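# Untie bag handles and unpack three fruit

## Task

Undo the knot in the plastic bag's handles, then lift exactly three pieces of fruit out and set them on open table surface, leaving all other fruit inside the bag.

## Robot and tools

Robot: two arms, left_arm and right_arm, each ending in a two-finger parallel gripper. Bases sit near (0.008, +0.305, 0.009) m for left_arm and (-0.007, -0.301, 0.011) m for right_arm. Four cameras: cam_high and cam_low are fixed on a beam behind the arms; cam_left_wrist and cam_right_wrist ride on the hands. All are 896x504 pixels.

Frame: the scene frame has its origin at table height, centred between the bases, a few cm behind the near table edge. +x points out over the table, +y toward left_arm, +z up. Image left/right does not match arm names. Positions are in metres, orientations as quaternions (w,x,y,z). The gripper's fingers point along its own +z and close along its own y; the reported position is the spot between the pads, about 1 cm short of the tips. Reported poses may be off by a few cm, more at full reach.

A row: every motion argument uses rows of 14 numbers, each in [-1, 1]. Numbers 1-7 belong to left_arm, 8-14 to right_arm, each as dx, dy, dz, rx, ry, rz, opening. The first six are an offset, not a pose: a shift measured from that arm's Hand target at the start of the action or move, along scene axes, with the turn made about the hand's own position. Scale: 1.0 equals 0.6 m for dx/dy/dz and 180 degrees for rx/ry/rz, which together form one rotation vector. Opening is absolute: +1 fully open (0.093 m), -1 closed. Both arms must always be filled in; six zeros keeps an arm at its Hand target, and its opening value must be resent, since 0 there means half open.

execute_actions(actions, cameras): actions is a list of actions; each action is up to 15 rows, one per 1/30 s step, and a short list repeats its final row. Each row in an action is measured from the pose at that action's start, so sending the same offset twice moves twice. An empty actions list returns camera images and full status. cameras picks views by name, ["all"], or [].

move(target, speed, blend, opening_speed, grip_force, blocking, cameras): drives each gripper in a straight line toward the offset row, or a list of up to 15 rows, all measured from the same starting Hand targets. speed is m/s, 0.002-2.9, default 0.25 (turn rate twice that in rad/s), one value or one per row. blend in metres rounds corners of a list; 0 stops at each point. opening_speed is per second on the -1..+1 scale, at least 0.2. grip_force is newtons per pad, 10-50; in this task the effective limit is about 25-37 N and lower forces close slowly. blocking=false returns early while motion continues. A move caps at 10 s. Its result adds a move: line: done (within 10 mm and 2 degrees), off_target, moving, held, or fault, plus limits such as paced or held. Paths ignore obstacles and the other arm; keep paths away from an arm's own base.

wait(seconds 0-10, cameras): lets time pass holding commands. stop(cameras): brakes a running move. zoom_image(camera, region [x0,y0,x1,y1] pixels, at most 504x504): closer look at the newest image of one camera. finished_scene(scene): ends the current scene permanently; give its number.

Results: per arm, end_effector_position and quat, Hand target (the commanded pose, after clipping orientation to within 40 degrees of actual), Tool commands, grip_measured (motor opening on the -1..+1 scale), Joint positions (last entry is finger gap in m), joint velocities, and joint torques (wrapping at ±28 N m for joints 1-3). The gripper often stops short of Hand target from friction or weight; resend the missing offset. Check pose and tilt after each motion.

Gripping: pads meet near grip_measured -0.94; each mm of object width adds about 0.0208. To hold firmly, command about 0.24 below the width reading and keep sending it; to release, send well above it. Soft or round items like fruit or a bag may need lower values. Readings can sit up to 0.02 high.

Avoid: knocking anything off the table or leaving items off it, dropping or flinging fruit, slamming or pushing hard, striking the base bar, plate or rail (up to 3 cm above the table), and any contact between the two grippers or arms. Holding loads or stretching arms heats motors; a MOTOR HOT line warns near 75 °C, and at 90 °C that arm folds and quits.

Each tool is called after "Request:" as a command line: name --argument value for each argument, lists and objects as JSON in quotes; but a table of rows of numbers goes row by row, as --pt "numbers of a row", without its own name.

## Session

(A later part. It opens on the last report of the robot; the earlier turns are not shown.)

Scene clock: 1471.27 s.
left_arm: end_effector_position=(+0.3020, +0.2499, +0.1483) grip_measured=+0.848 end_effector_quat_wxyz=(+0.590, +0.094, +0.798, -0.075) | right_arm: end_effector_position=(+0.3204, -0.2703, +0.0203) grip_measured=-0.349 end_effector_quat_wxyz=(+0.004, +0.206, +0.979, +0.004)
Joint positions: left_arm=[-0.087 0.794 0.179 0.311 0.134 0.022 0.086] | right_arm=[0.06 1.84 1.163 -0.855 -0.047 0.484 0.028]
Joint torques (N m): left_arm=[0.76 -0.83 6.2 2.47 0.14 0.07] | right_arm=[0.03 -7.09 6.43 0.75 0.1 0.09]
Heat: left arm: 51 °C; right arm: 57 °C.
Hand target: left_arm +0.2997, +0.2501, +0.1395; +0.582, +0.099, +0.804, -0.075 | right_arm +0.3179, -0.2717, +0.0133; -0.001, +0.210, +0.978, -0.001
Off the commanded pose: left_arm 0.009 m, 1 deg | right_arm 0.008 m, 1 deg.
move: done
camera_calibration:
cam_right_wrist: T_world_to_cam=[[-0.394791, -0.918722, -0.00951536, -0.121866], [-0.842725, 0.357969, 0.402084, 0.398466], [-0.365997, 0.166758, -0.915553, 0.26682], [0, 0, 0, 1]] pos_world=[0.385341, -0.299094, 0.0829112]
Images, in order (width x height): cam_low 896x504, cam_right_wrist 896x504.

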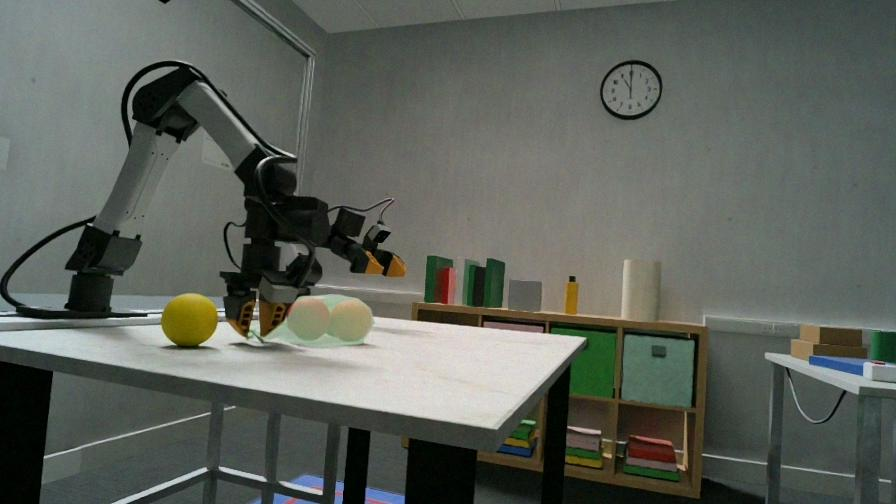

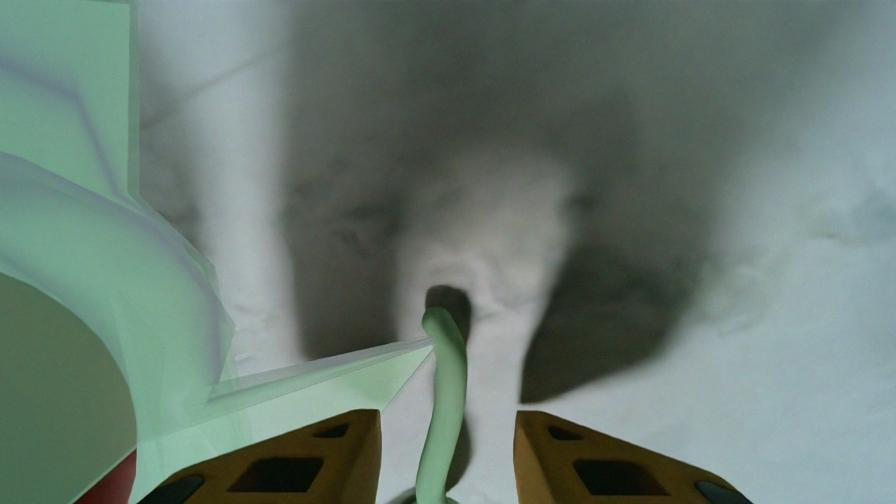

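Request:
move --pt "0 0 0 0 0 0 0.85 0 0 -0.012 0 0 0 -0.35" --pt "0 0 0 0 0 0 0.85 0 0 -0.012 0 0 0 -1" --speed 0.04 --cameras '["cam_right_wrist","cam_low"]'

Request:
zoom_image --camera "cam_low" --region '[200, 250, 330, 360]'

Scene clock: 1479.57 s.
left_arm: end_effector_position=(+0.3020, +0.2499, +0.1483) grip_measured=+0.848 end_effector_quat_wxyz=(+0.590, +0.094, +0.798, -0.075) | right_arm: end_effector_position=(+0.3226, -0.2704, +0.0153) grip_measured=-0.950 end_effector_quat_wxyz=(+0.008, +0.206, +0.978, +0.005)
Joint positions: left_arm=[-0.087 0.794 0.179 0.311 0.134 0.022 0.086] | right_arm=[0.06 1.85 1.153 -0.827 -0.047 0.485 0]
Joint torques (N m): left_arm=[0.72 -0.75 6.28 2.46 0.13 0.07] | right_arm=[-0.12 -7.02 5.9 0.79 0.08 0.08]
Heat: left arm: 52 °C; right arm: 56 °C.
Hand target: left_arm +0.2997, +0.2501, +0.1395; +0.582, +0.099, +0.804, -0.075 | right_arm +0.3179, -0.2717, +0.0062; -0.001, +0.210, +0.978, -0.001
Off the commanded pose: left_arm 0.009 m, 1 deg | right_arm 0.010 m, 1 deg.
move: done; target 2's new opening was sent with right_arm's hand 0.011 m and 1 deg from that target
camera_calibration:
cam_right_wrist: T_world_to_cam=[[-0.395135, -0.918528, -0.0131998, -0.120887], [-0.845741, 0.358139, 0.395549, 0.403396], [-0.358595, 0.167459, -0.91835, 0.260858], [0, 0, 0, 1]] pos_world=[0.386944, -0.299193, 0.0784005]
Images, in order (width x height): cam_low 896x504, cam_right_wrist 896x504.

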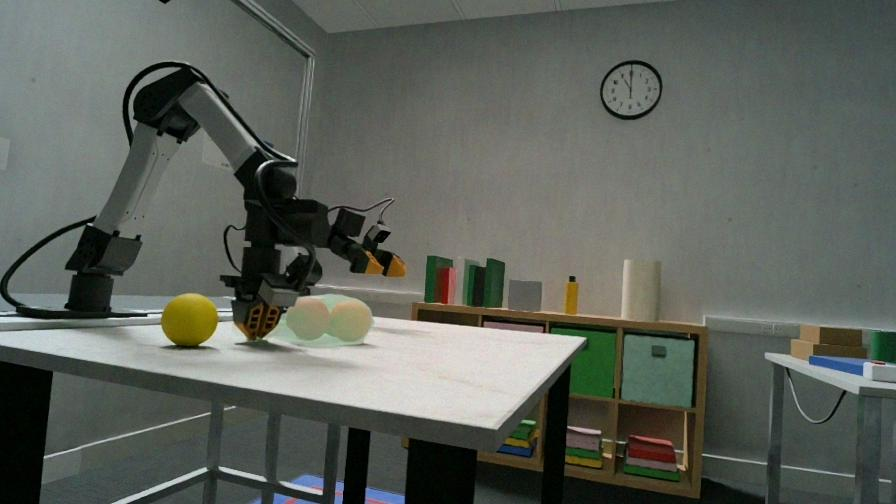

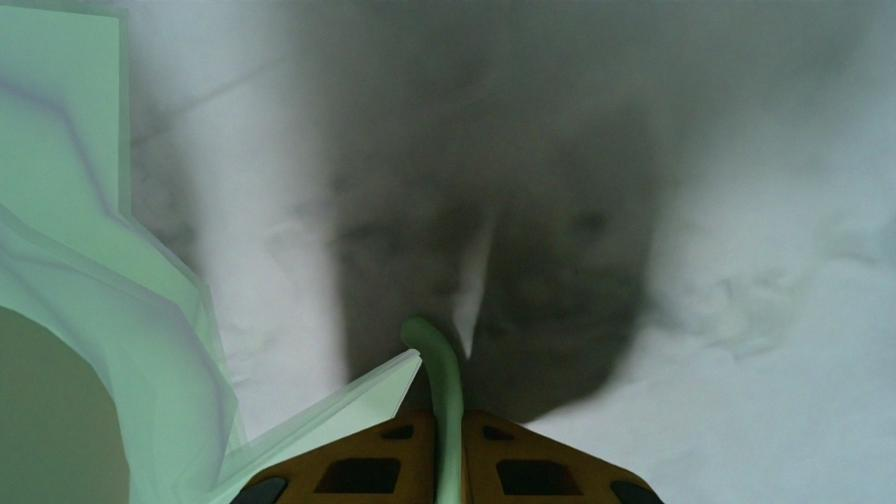

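Scaled by 3.877 from the camera's 896x504 image, which has a finer 1280x720 frame.

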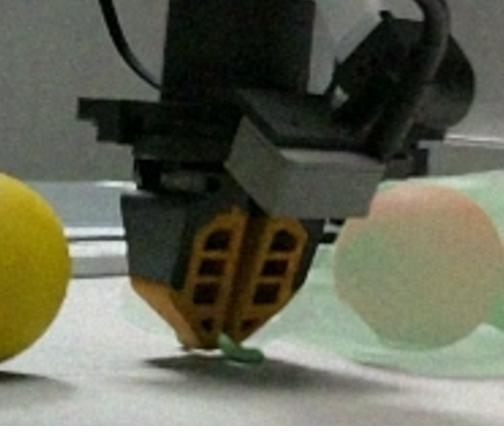

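Request:
move --pt "0 0 0 0 0 0 0.85 0.05 -0.04 0.075 0 0 0 -1" --pt "0 0 0 0 0 0 0.85 0.2 -0.05 0.075 0 0 0 -1" --speed 0.06 --blend '[0.01,0]' --cameras '["cam_right_wrist","cam_low","cam_high"]'

Request:
zoom_image --camera "cam_low" --region '[180, 230, 430, 370]'

Request:
zoom_image --camera "cam_high" --region '[370, 150, 510, 265]'

Scene clock: 1501.40 s.
left_arm: end_effector_position=(+0.3020, +0.2499, +0.1483) grip_measured=+0.848 end_effector_quat_wxyz=(+0.590, +0.094, +0.798, -0.075) | right_arm: end_effector_position=(+0.4358, -0.2948, +0.0518) grip_measured=-0.950 end_effector_quat_wxyz=(+0.004, +0.206, +0.978, +0.002)
Joint positions: left_arm=[-0.087 0.794 0.179 0.311 0.134 0.022 0.086] | right_arm=[-0.016 2.232 1.884 -1.188 -0.047 0.409 0]
Joint torques (N m): left_arm=[0.77 -0.81 6.26 2.46 0.13 0.08] | right_arm=[-1.25 -9.91 11.47 0.37 0.09 -0.07]
Heat: left arm: 53 °C; right arm: 56 °C.
Hand target: left_arm +0.2997, +0.2501, +0.1395; +0.582, +0.099, +0.804, -0.075 | right_arm +0.4378, -0.3016, +0.0511; -0.001, +0.210, +0.978, -0.001
Off the commanded pose: left_arm 0.009 m, 1 deg | right_arm 0.007 m, 1 deg.
move: done
camera_calibration:
cam_right_wrist: T_world_to_cam=[[-0.395264, -0.918542, -0.00683731, -0.0983439], [-0.842461, 0.359538, 0.401239, 0.492181], [-0.366097, 0.164355, -0.915948, 0.341357], [0, 0, 0, 1]] pos_world=[0.500741, -0.323395, 0.11451]
Images, in order (width x height): cam_high 896x504, cam_low 896x504, cam_right_wrist 896x504.

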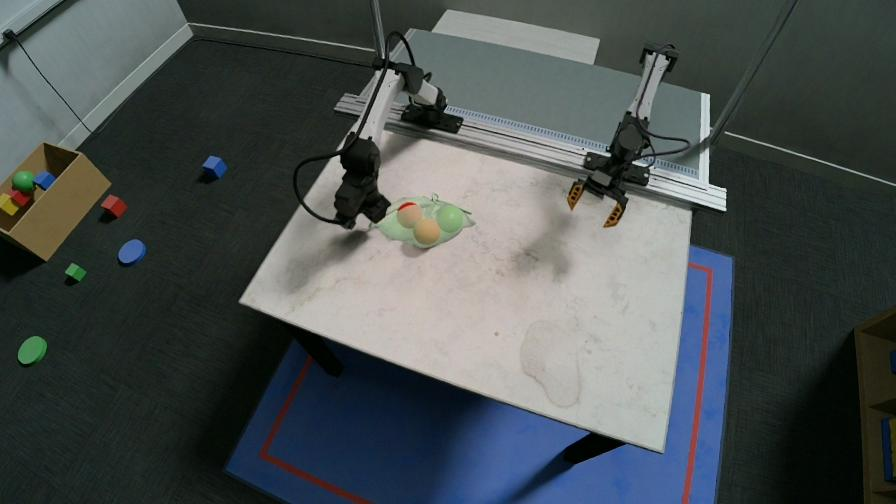

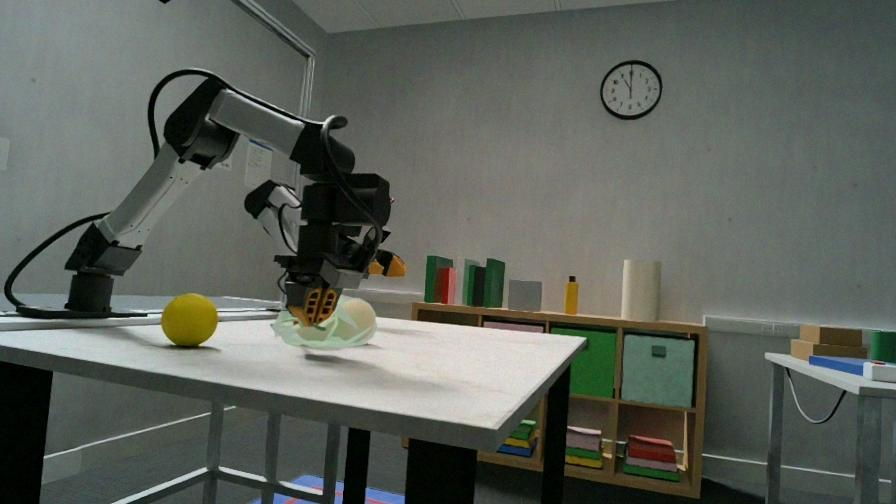

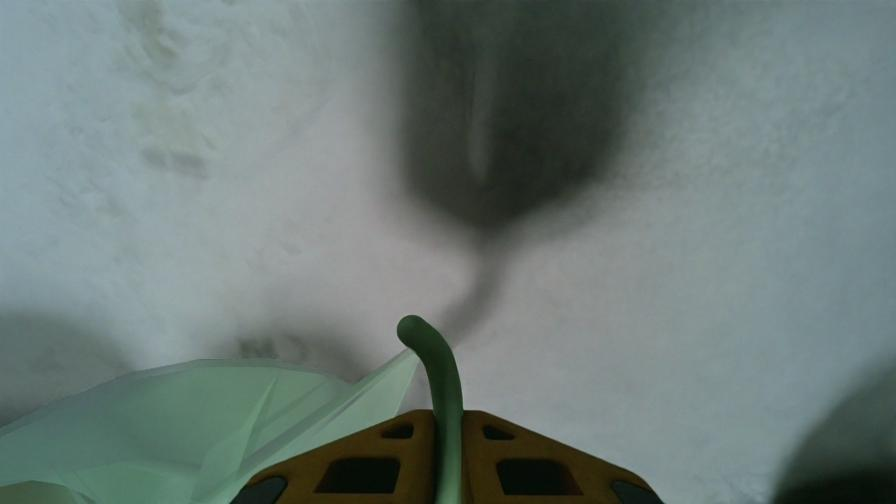

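Scaled by 2.016 from the camera's 896x504 image, which has a finer 1280x720 frame.

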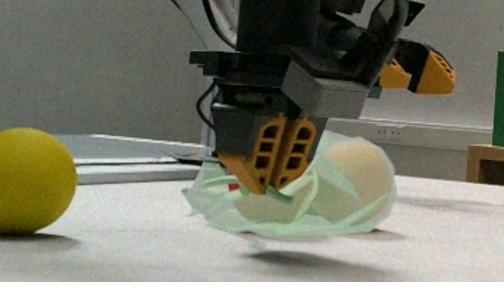

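Scaled by 3.600 from the camera's 896x504 image, which has a finer 1280x720 frame.

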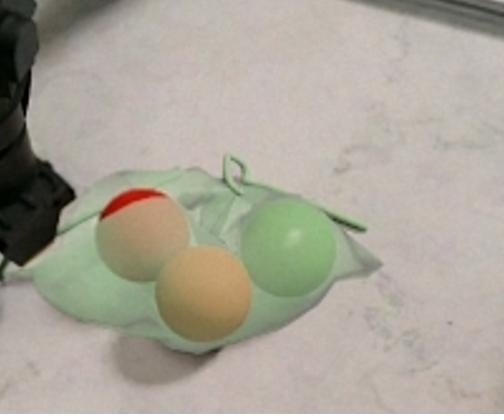

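Request:
move --pt "0 0 0 0 0 0 0.85 -0.06 -0.02 0.02 0 0 0 -1" --pt "0 0 0 0 0 0 0.85 -0.23 -0.02 0.02 0 0 0 -1" --pt "0 0 0 0 0 0 0.85 -0.23 -0.02 -0.055 0 0 0 -1" --pt "0 0 0 0 0 0 0.85 -0.23 -0.02 -0.055 0 0 0 -0.3" --speed 0.08 --blend '[0.01,0,0,0]' --cameras '["cam_right_wrist","cam_low","cam_high"]'

Request:
zoom_image --camera "cam_low" --region '[180, 230, 430, 370]'

Request:
zoom_image --camera "cam_high" --region '[370, 150, 510, 265]'

Scene clock: 1562.37 s.
left_arm: end_effector_position=(+0.3020, +0.2499, +0.1483) grip_measured=+0.848 end_effector_quat_wxyz=(+0.590, +0.094, +0.798, -0.075) | right_arm: end_effector_position=(+0.3022, -0.3114, +0.0245) grip_measured=-0.301 end_effector_quat_wxyz=(+0.004, +0.208, +0.978, +0.002)
Joint positions: left_arm=[-0.087 0.794 0.179 0.311 0.134 0.022 0.086] | right_arm=[-0.069 1.774 1.088 -0.853 -0.047 0.358 0.031]
Joint torques (N m): left_arm=[0.77 -0.8 6.23 2.46 0.13 0.06] | right_arm=[-0.46 -6.64 6.3 0.75 0.06 0]
Heat: left arm: 55 °C; right arm: 59 °C.
Hand target: left_arm +0.2997, +0.2501, +0.1394; +0.582, +0.099, +0.804, -0.075 | right_arm +0.2999, -0.3136, +0.0181; -0.001, +0.210, +0.978, -0.001
Off the commanded pose: left_arm 0.009 m, 1 deg | right_arm 0.007 m, 1 deg.
move: done
camera_calibration:
cam_right_wrist: T_world_to_cam=[[-0.397764, -0.917474, -0.00499642, -0.165554], [-0.841243, 0.36253, 0.401101, 0.397169], [-0.366188, 0.163747, -0.91602, 0.270019], [0, 0, 0, 1]] pos_world=[0.367142, -0.340092, 0.0872104]
Images, in order (width x height): cam_high 896x504, cam_low 896x504, cam_right_wrist 896x504.

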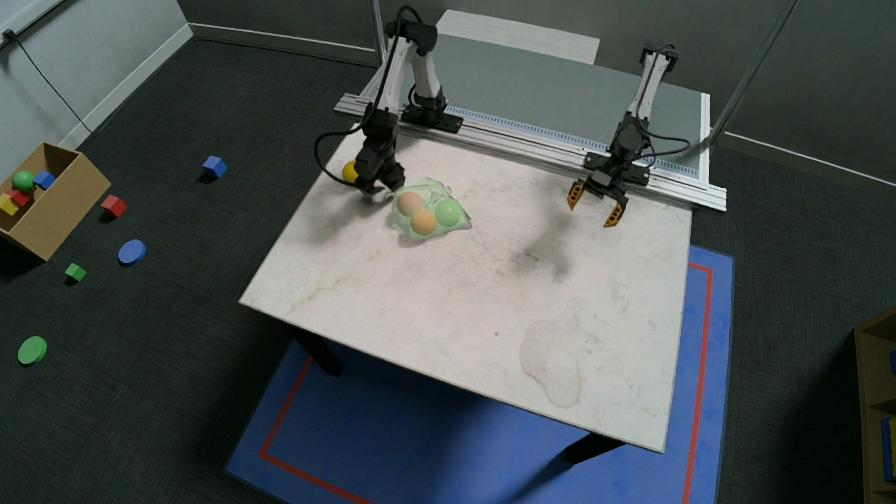

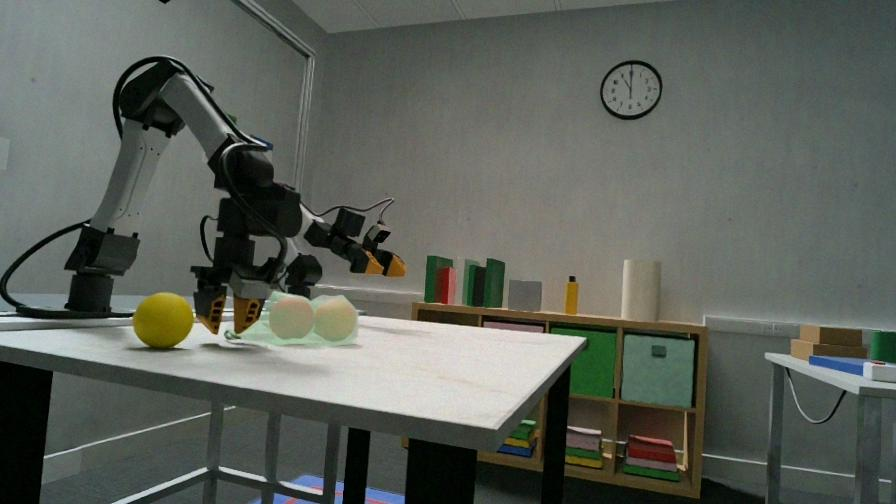

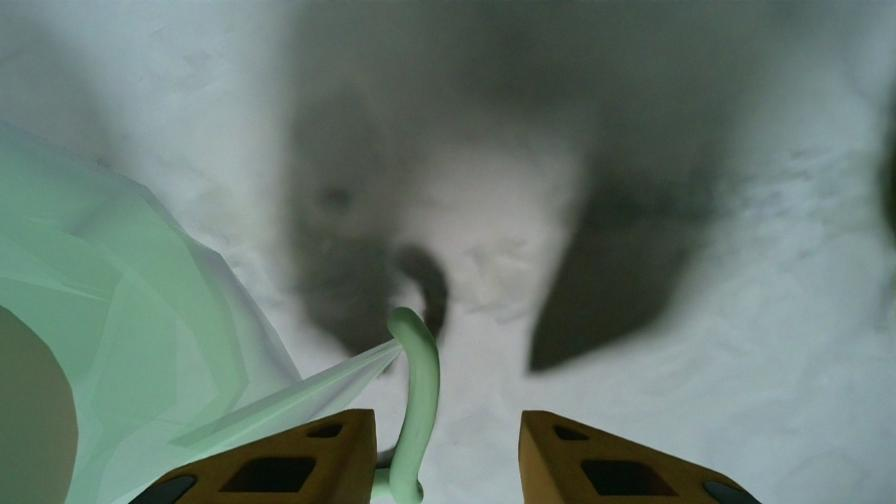

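Scaled by 2.016 from the camera's 896x504 image, which has a finer 1280x720 frame.

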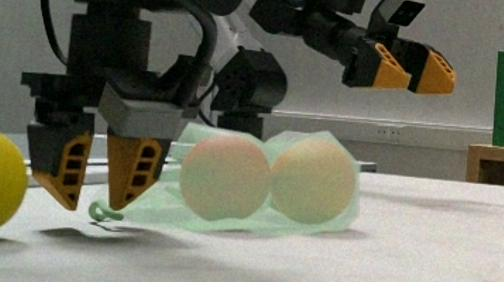

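Scaled by 3.600 from the camera's 896x504 image, which has a finer 1280x720 frame.

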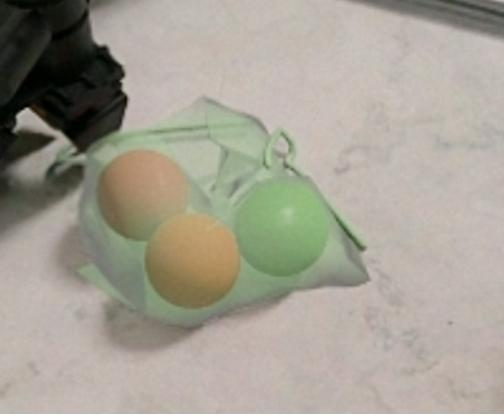

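Request:
move --pt "0 0 0 0 0 0 0.85 0 0 0.14 0 0 0 -0.3" --pt "0 0 0 0 0 0 0.85 -0.1 0.22 0.34 0 0 0.22 -0.3" --speed '[0.08,0.2]' --cameras '["cam_right_wrist","cam_low","cam_high"]'

Request:
zoom_image --camera "cam_high" --region '[330, 130, 510, 265]'

Scene clock: 1578.03 s.
left_arm: end_effector_position=(+0.3020, +0.2499, +0.1483) grip_measured=+0.848 end_effector_quat_wxyz=(+0.590, +0.094, +0.798, -0.075) | right_arm: end_effector_position=(+0.2423, -0.1793, +0.2083) grip_measured=-0.301 end_effector_quat_wxyz=(+0.011, -0.128, +0.992, +0.010)
Joint positions: left_arm=[-0.087 0.794 0.179 0.311 0.134 0.022 0.086] | right_arm=[0.399 1.537 1.591 -1.558 -0.043 0.153 0.031]
Joint torques (N m): left_arm=[0.75 -0.83 6.26 2.46 0.14 0.09] | right_arm=[0.03 -8.02 10.65 0.38 0.13 -0.1]
Heat: left arm: 55 °C; right arm: 58 °C.
Hand target: left_arm +0.2997, +0.2501, +0.1394; +0.582, +0.099, +0.804, -0.075 | right_arm +0.2399, -0.1815, +0.2221; -0.001, -0.134, +0.991, -0.001
Off the commanded pose: left_arm 0.009 m, 1 deg | right_arm 0.014 m, 2 deg.
joint sent to its limit (right arm) — joint 4 (wrist pitch), lower limit. The joint targets are off in orientation, not in position.
move: off_target (right_arm)
camera_calibration:
cam_right_wrist: T_world_to_cam=[[0.262335, -0.96482, -0.0173838, -0.233131], [-0.88838, -0.248507, 0.386038, 0.13009], [-0.376777, -0.0858279, -0.922319, 0.353953], [0, 0, 0, 1]] pos_world=[0.310089, -0.162222, 0.272185]
Images, in order (width x height): cam_high 896x504, cam_low 896x504, cam_right_wrist 896x504.

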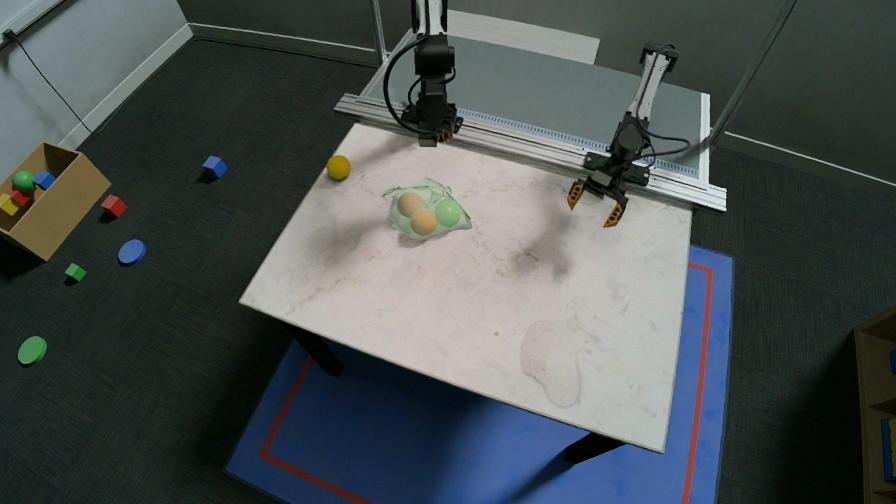

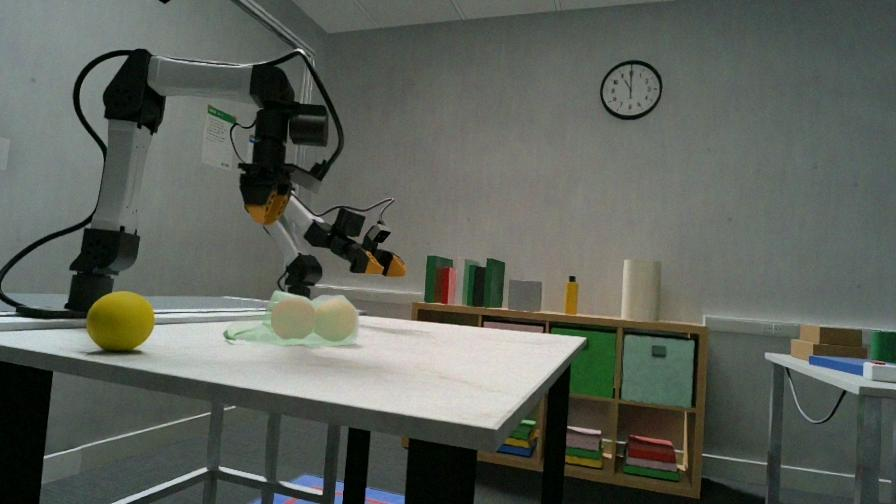

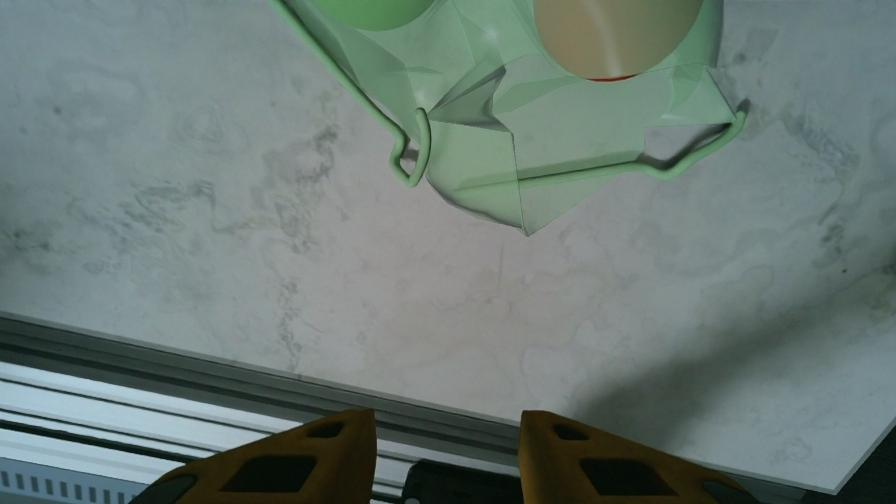

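Scaled by 2.800 from the camera's 896x504 image, which has a finer 1280x720 frame.

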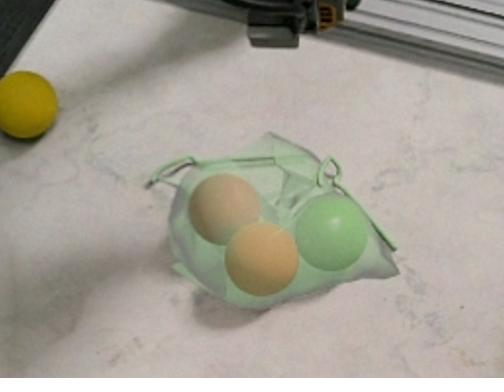

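Request:
wait --seconds 0.3 --cameras '["cam_high","cam_low"]'

Scene clock: 1581.87 s.
left_arm: end_effector_position=(+0.3020, +0.2499, +0.1483) grip_measured=+0.848 end_effector_quat_wxyz=(+0.590, +0.094, +0.798, -0.075) | right_arm: end_effector_position=(+0.2422, -0.1794, +0.2083) grip_measured=-0.301 end_effector_quat_wxyz=(+0.010, -0.128, +0.992, +0.010)
Joint positions: left_arm=[-0.087 0.794 0.179 0.311 0.134 0.022 0.086] | right_arm=[0.399 1.537 1.591 -1.558 -0.042 0.153 0.031]
Joint torques (N m): left_arm=[0.77 -0.76 6.2 2.48 0.14 0.08] | right_arm=[0.14 -8.14 10.86 0.35 0.19 -0.08]
Heat: left arm: 56 °C; right arm: 59 °C.
Hand target: left_arm +0.2997, +0.2501, +0.1394; +0.582, +0.099, +0.804, -0.075 | right_arm +0.2399, -0.1816, +0.2221; -0.001, -0.134, +0.991, -0.001
Tool commands: left_gripper/opening=+0.85 right_gripper/opening=-0.3
Off the commanded pose: left_arm 0.009 m, 1 deg | right_arm 0.014 m, 2 deg.
wait: 0.30 s; at rest from the start
Images, in order (width x height): cam_high 896x504, cam_low 896x504.

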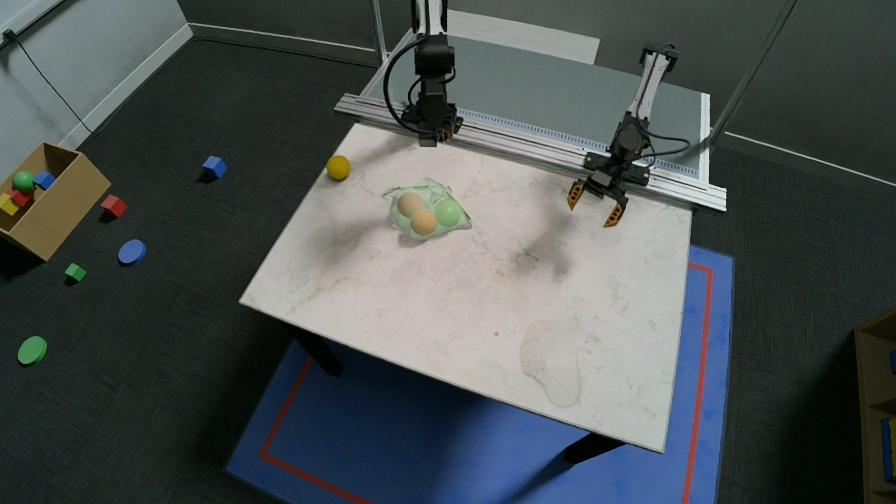

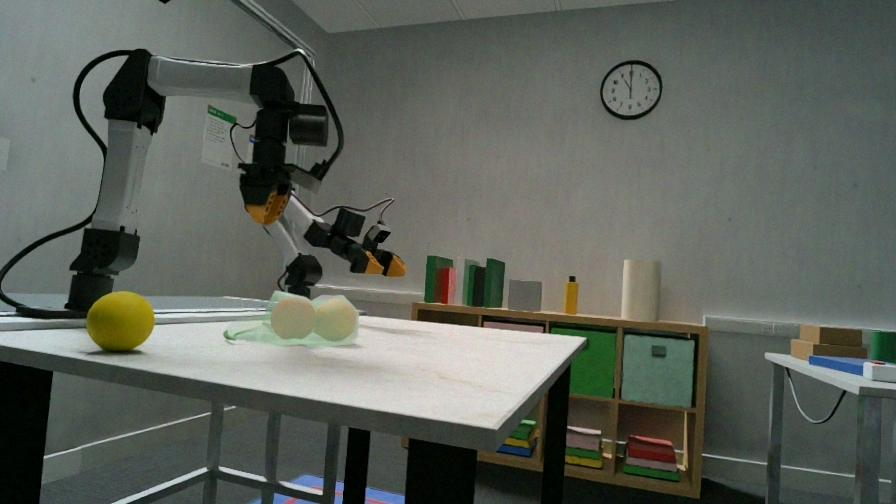

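Request:
move --target '[0,0,0,0,0,0,0.85,0.06,-0.48,-0.11,0,0,0,0.85]' --speed 0.2 --cameras '["cam_right_wrist","cam_low"]'

Scene clock: 1612.13 s.
left_arm: end_effector_position=(+0.3021, +0.2499, +0.1484) grip_measured=+0.848 end_effector_quat_wxyz=(+0.591, +0.094, +0.798, -0.075) | right_arm: end_effector_position=(+0.2679, -0.4622, +0.1528) grip_measured=+0.849 end_effector_quat_wxyz=(-0.012, -0.133, +0.991, +0.008)
Joint positions: left_arm=[-0.087 0.794 0.179 0.311 0.134 0.022 0.086] | right_arm=[-0.586 1.776 1.583 -1.408 -0.047 -0.845 0.086]
Joint torques (N m): left_arm=[0.77 -0.81 6.26 2.47 0.14 0.07] | right_arm=[-0.8 -6.93 11.37 0.56 -0.05 -0.06]
Heat: left arm: 56 °C; right arm: 62 °C.
Hand target: left_arm +0.2997, +0.2501, +0.1395; +0.582, +0.099, +0.804, -0.075 | right_arm +0.2758, -0.4696, +0.1561; -0.001, -0.134, +0.991, -0.001
Off the commanded pose: left_arm 0.009 m, 1 deg | right_arm 0.011 m, 2 deg.
move: off_target (right_arm)
camera_calibration:
cam_right_wrist: T_world_to_cam=[[0.271864, -0.962144, -0.019218, -0.514711], [-0.867731, -0.253723, 0.427397, 0.0897877], [-0.416093, -0.0995176, -0.90386, 0.289443], [0, 0, 0, 1]] pos_world=[0.338278, -0.443641, 0.213349]
Images, in order (width x height): cam_low 896x504, cam_right_wrist 896x504.

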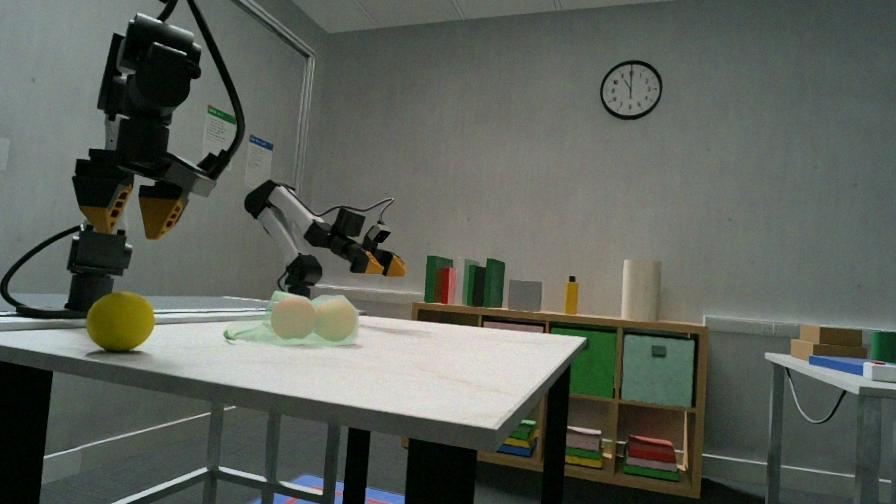

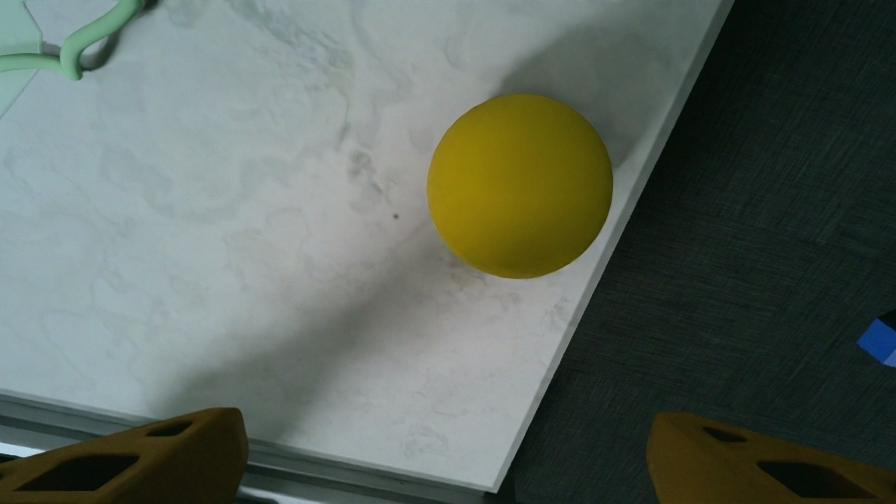

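Request:
move --pt "0 0 0 0 0 0 0.85 0.03 -0.026 -0.05 0 0 0 0.85" --pt "0 0 0 0 0 0 0.85 0.03 -0.026 -0.2 0 0 0 0.85" --speed 0.1 --cameras '["cam_right_wrist","cam_low"]'

Request:
zoom_image --camera "cam_low" --region '[30, 250, 260, 370]'

Scene clock: 1629.67 s.
left_arm: end_effector_position=(+0.3021, +0.2499, +0.1484) grip_measured=+0.848 end_effector_quat_wxyz=(+0.591, +0.094, +0.798, -0.075) | right_arm: end_effector_position=(+0.2939, -0.4856, +0.0438) grip_measured=+0.849 end_effector_quat_wxyz=(+0.001, -0.136, +0.991, -0.004)
Joint positions: left_arm=[-0.087 0.794 0.179 0.311 0.134 0.022 0.086] | right_arm=[-0.586 1.935 1.35 -0.98 -0.047 -0.85 0.086]
Joint torques (N m): left_arm=[0.72 -0.76 6.22 2.47 0.13 0.08] | right_arm=[-0.1 -8.01 6.75 0.68 -0.08 0.05]
Heat: left arm: 57 °C; right arm: 61 °C.
Hand target: left_arm +0.2997, +0.2501, +0.1395; +0.582, +0.099, +0.804, -0.075 | right_arm +0.2938, -0.4853, +0.0361; -0.001, -0.134, +0.991, -0.001
Off the commanded pose: left_arm 0.009 m, 1 deg | right_arm 0.008 m, 0 deg.
move: done
camera_calibration:
cam_right_wrist: T_world_to_cam=[[0.278491, -0.96041, 0.00746464, -0.548688], [-0.8784, -0.251552, 0.406368, 0.15798], [-0.388402, -0.119727, -0.913679, 0.181817], [0, 0, 0, 1]] pos_world=[0.362193, -0.465456, 0.106021]
Images, in order (width x height): cam_low 896x504, cam_right_wrist 896x504.

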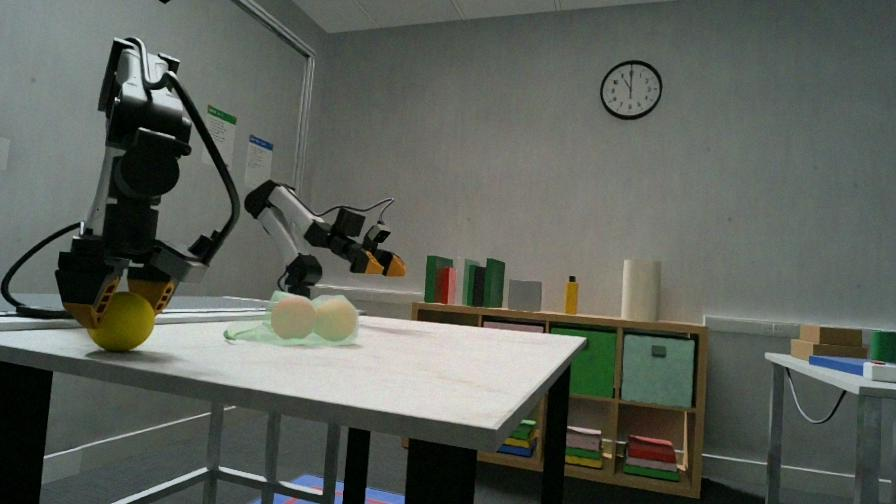

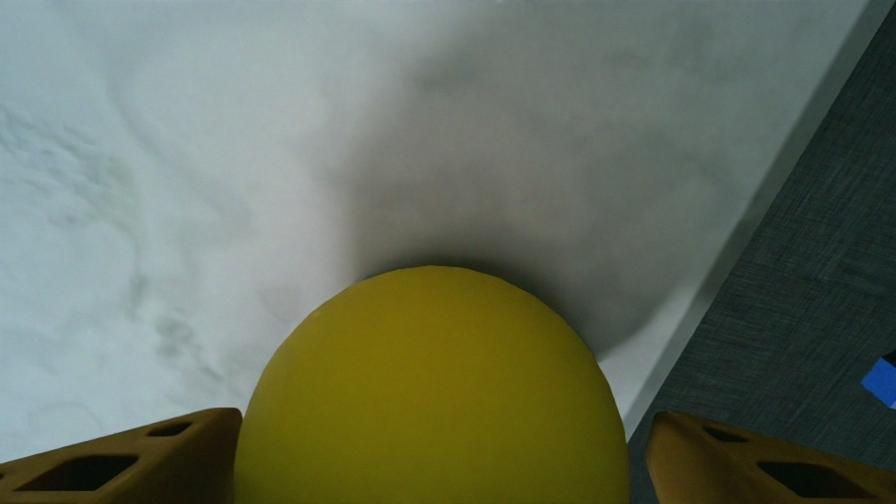

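Scaled by 2.191 from the camera's 896x504 image, which has a finer 1280x720 frame.

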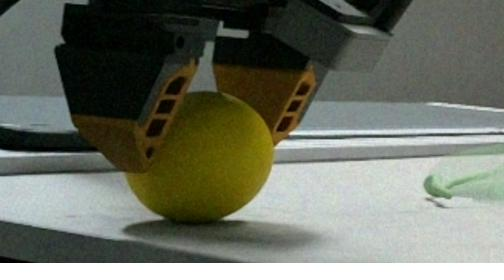

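Request:
move --pt "0 0 0 0 0 0 0.85 0 0 0 0 0 0 0.2" --pt "0 0 0 0 0 0 0.85 0 0 0.14 0 0 0 0.2" --pt "0 0 0 0 0 0 0.85 0.277 0.142 0.14 0 0 0 0.2" --speed '[0.1,0.1,0.18]' --opening_speed 0.5 --cameras '["cam_right_wrist","cam_low"]'

Scene clock: 1644.00 s.
left_arm: end_effector_position=(+0.3021, +0.2499, +0.1484) grip_measured=+0.848 end_effector_quat_wxyz=(+0.591, +0.094, +0.798, -0.075) | right_arm: end_effector_position=(+0.4596, -0.3960, +0.1200) grip_measured=+0.329 end_effector_quat_wxyz=(+0.018, -0.142, +0.990, -0.008)
Joint positions: left_arm=[-0.087 0.794 0.179 0.311 0.134 0.022 0.086] | right_arm=[-0.237 2.423 2.47 -1.563 -0.047 -0.512 0.061]
Joint torques (N m): left_arm=[0.73 -0.77 6.26 2.47 0.13 0.08] | right_arm=[-0.77 -11.4 11.38 0.38 -0.03 0.07]
Heat: left arm: 57 °C; right arm: 60 °C.
Hand target: left_arm +0.2997, +0.2501, +0.1395; +0.582, +0.099, +0.804, -0.075 | right_arm +0.4600, -0.4001, +0.1201; -0.001, -0.134, +0.991, -0.001
Off the commanded pose: left_arm 0.009 m, 1 deg | right_arm 0.004 m, 2 deg.
joint sent to its limit (right arm) — joint 4 (wrist pitch), lower limit. The joint targets still meet the commanded pose.
move: done
camera_calibration:
cam_right_wrist: T_world_to_cam=[[0.289951, -0.956819, 0.0206434, -0.514772], [-0.888691, -0.261175, 0.376851, 0.299616], [-0.355186, -0.127614, -0.926044, 0.309663], [0, 0, 0, 1]] pos_world=[0.525513, -0.374774, 0.184478]
Images, in order (width x height): cam_low 896x504, cam_right_wrist 896x504.

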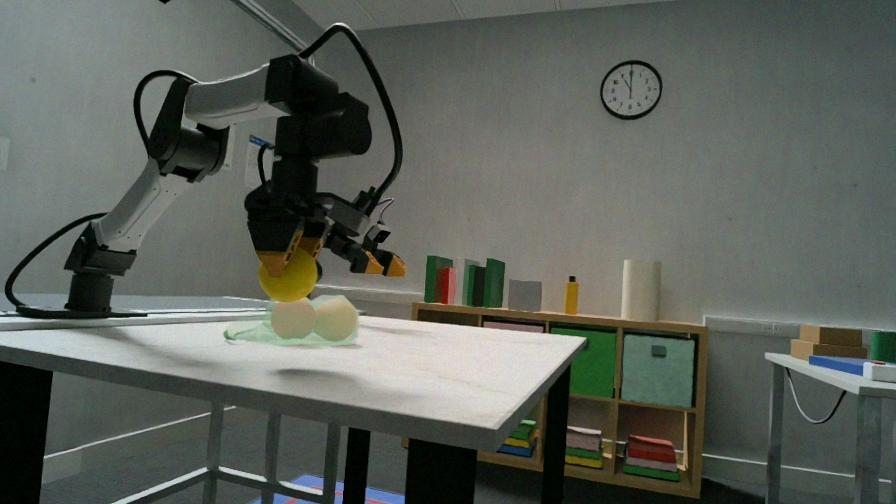

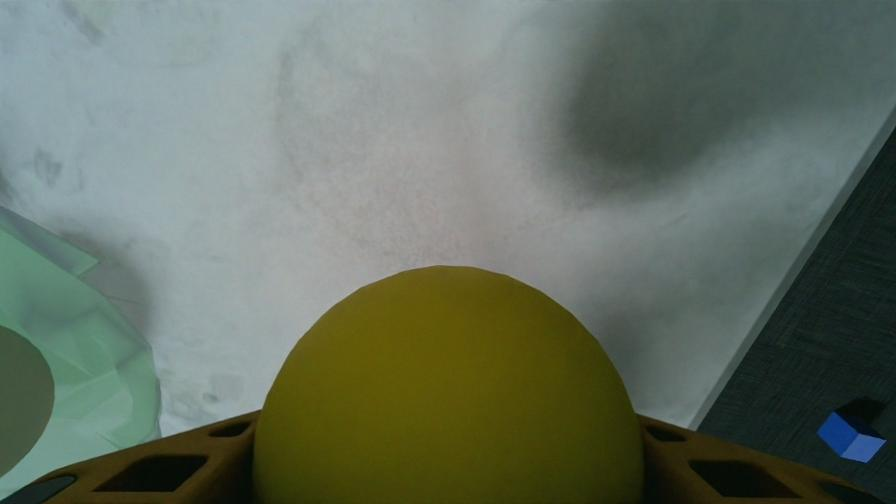

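Request:
move --target '[0,0,0,0,0,0,0.85,0,0,-0.118,0,0,0,0.2]' --speed 0.07 --cameras '["cam_right_wrist","cam_low"]'

Request:
zoom_image --camera "cam_low" --region '[200, 250, 400, 410]'

Scene clock: 1652.87 s.
left_arm: end_effector_position=(+0.3021, +0.2499, +0.1484) grip_measured=+0.848 end_effector_quat_wxyz=(+0.591, +0.094, +0.798, -0.075) | right_arm: end_effector_position=(+0.4600, -0.3992, +0.0574) grip_measured=+0.329 end_effector_quat_wxyz=(+0.003, -0.139, +0.990, -0.002)
Joint positions: left_arm=[-0.087 0.794 0.179 0.311 0.134 0.022 0.086] | right_arm=[-0.237 2.423 2.219 -1.345 -0.047 -0.506 0.061]
Joint torques (N m): left_arm=[0.77 -0.76 6.22 2.47 0.13 0.06] | right_arm=[-0.27 -12.48 6.86 0.74 -0.04 0.08]
Heat: left arm: 58 °C; right arm: 61 °C.
Hand target: left_arm +0.2997, +0.2501, +0.1395; +0.582, +0.099, +0.804, -0.075 | right_arm +0.4600, -0.4001, +0.0493; -0.001, -0.134, +0.991, -0.001
Off the commanded pose: left_arm 0.009 m, 1 deg | right_arm 0.008 m, 1 deg.
move: done
camera_calibration:
cam_right_wrist: T_world_to_cam=[[0.283286, -0.959027, 0.0040422, -0.513549], [-0.878021, -0.257657, 0.403352, 0.317757], [-0.385784, -0.117813, -0.915036, 0.26885], [0, 0, 0, 1]] pos_world=[0.528196, -0.378961, 0.119915]
Images, in order (width x height): cam_low 896x504, cam_right_wrist 896x504.

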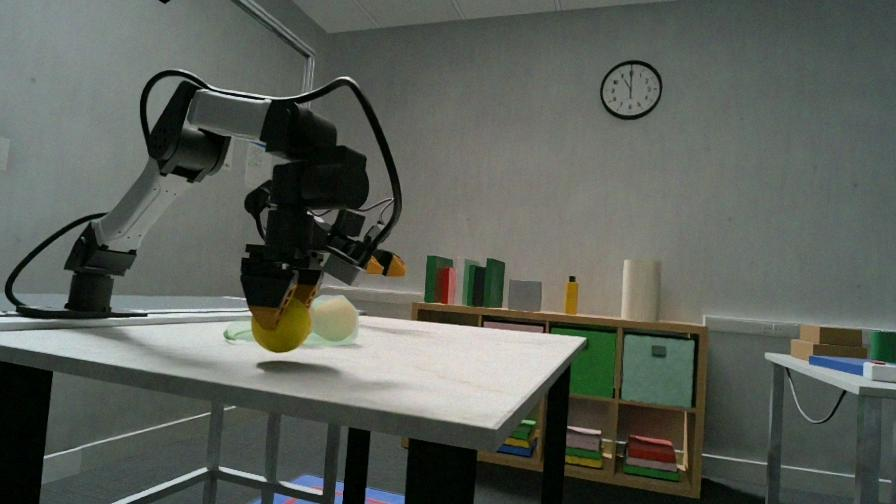

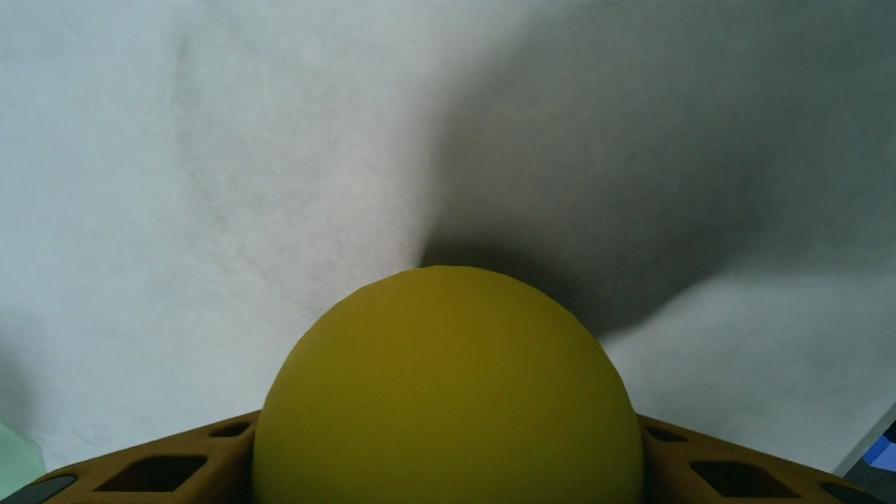

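Scaled by 2.520 from the camera's 896x504 image, which has a finer 1280x720 frame.

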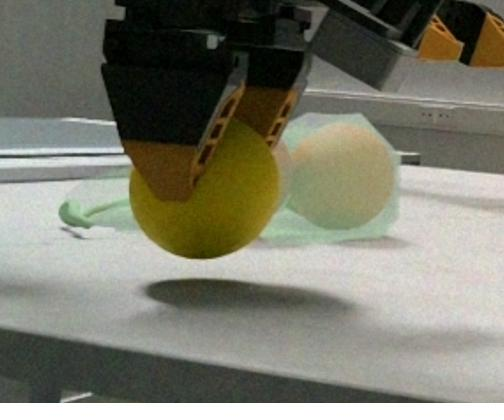

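Request:
move --target '[0,0,0,0,0,0,0.85,0,0,-0.0215,0,0,0,0.2]' --speed 0.03 --cameras '["cam_low"]'

Request:
zoom_image --camera "cam_low" --region '[200, 250, 400, 410]'

Scene clock: 1660.77 s.
left_arm: end_effector_position=(+0.3021, +0.2499, +0.1484) grip_measured=+0.848 end_effector_quat_wxyz=(+0.591, +0.094, +0.798, -0.075) | right_arm: end_effector_position=(+0.4588, -0.3995, +0.0465) grip_measured=+0.329 end_effector_quat_wxyz=(+0.001, -0.138, +0.990, -0.001)
Joint positions: left_arm=[-0.087 0.794 0.179 0.311 0.134 0.022 0.086] | right_arm=[-0.237 2.423 2.176 -1.306 -0.047 -0.504 0.061]
Joint torques (N m): left_arm=[0.72 -0.79 6.26 2.47 0.14 0.09] | right_arm=[-0.13 -12.12 6.46 0.84 0 0.09]
Heat: left arm: 58 °C; right arm: 60 °C.
Hand target: left_arm +0.2997, +0.2501, +0.1395; +0.582, +0.099, +0.804, -0.075 | right_arm +0.4600, -0.4001, +0.0365; -0.001, -0.134, +0.991, -0.001
Off the commanded pose: left_arm 0.009 m, 1 deg | right_arm 0.010 m, 0 deg.
move: done
Images, in order (width x height): cam_low 896x504.

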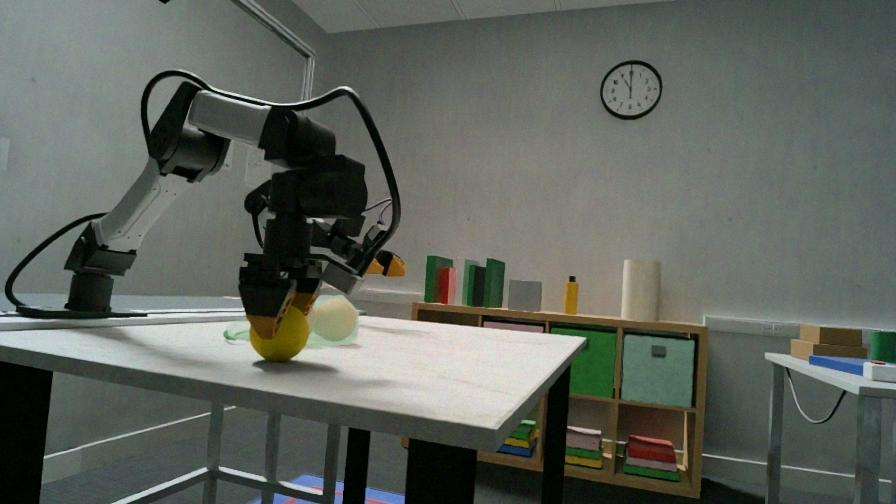

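Scaled by 2.520 from the camera's 896x504 image, which has a finer 1280x720 frame.

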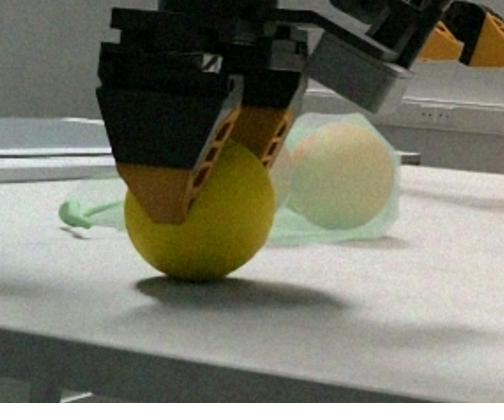

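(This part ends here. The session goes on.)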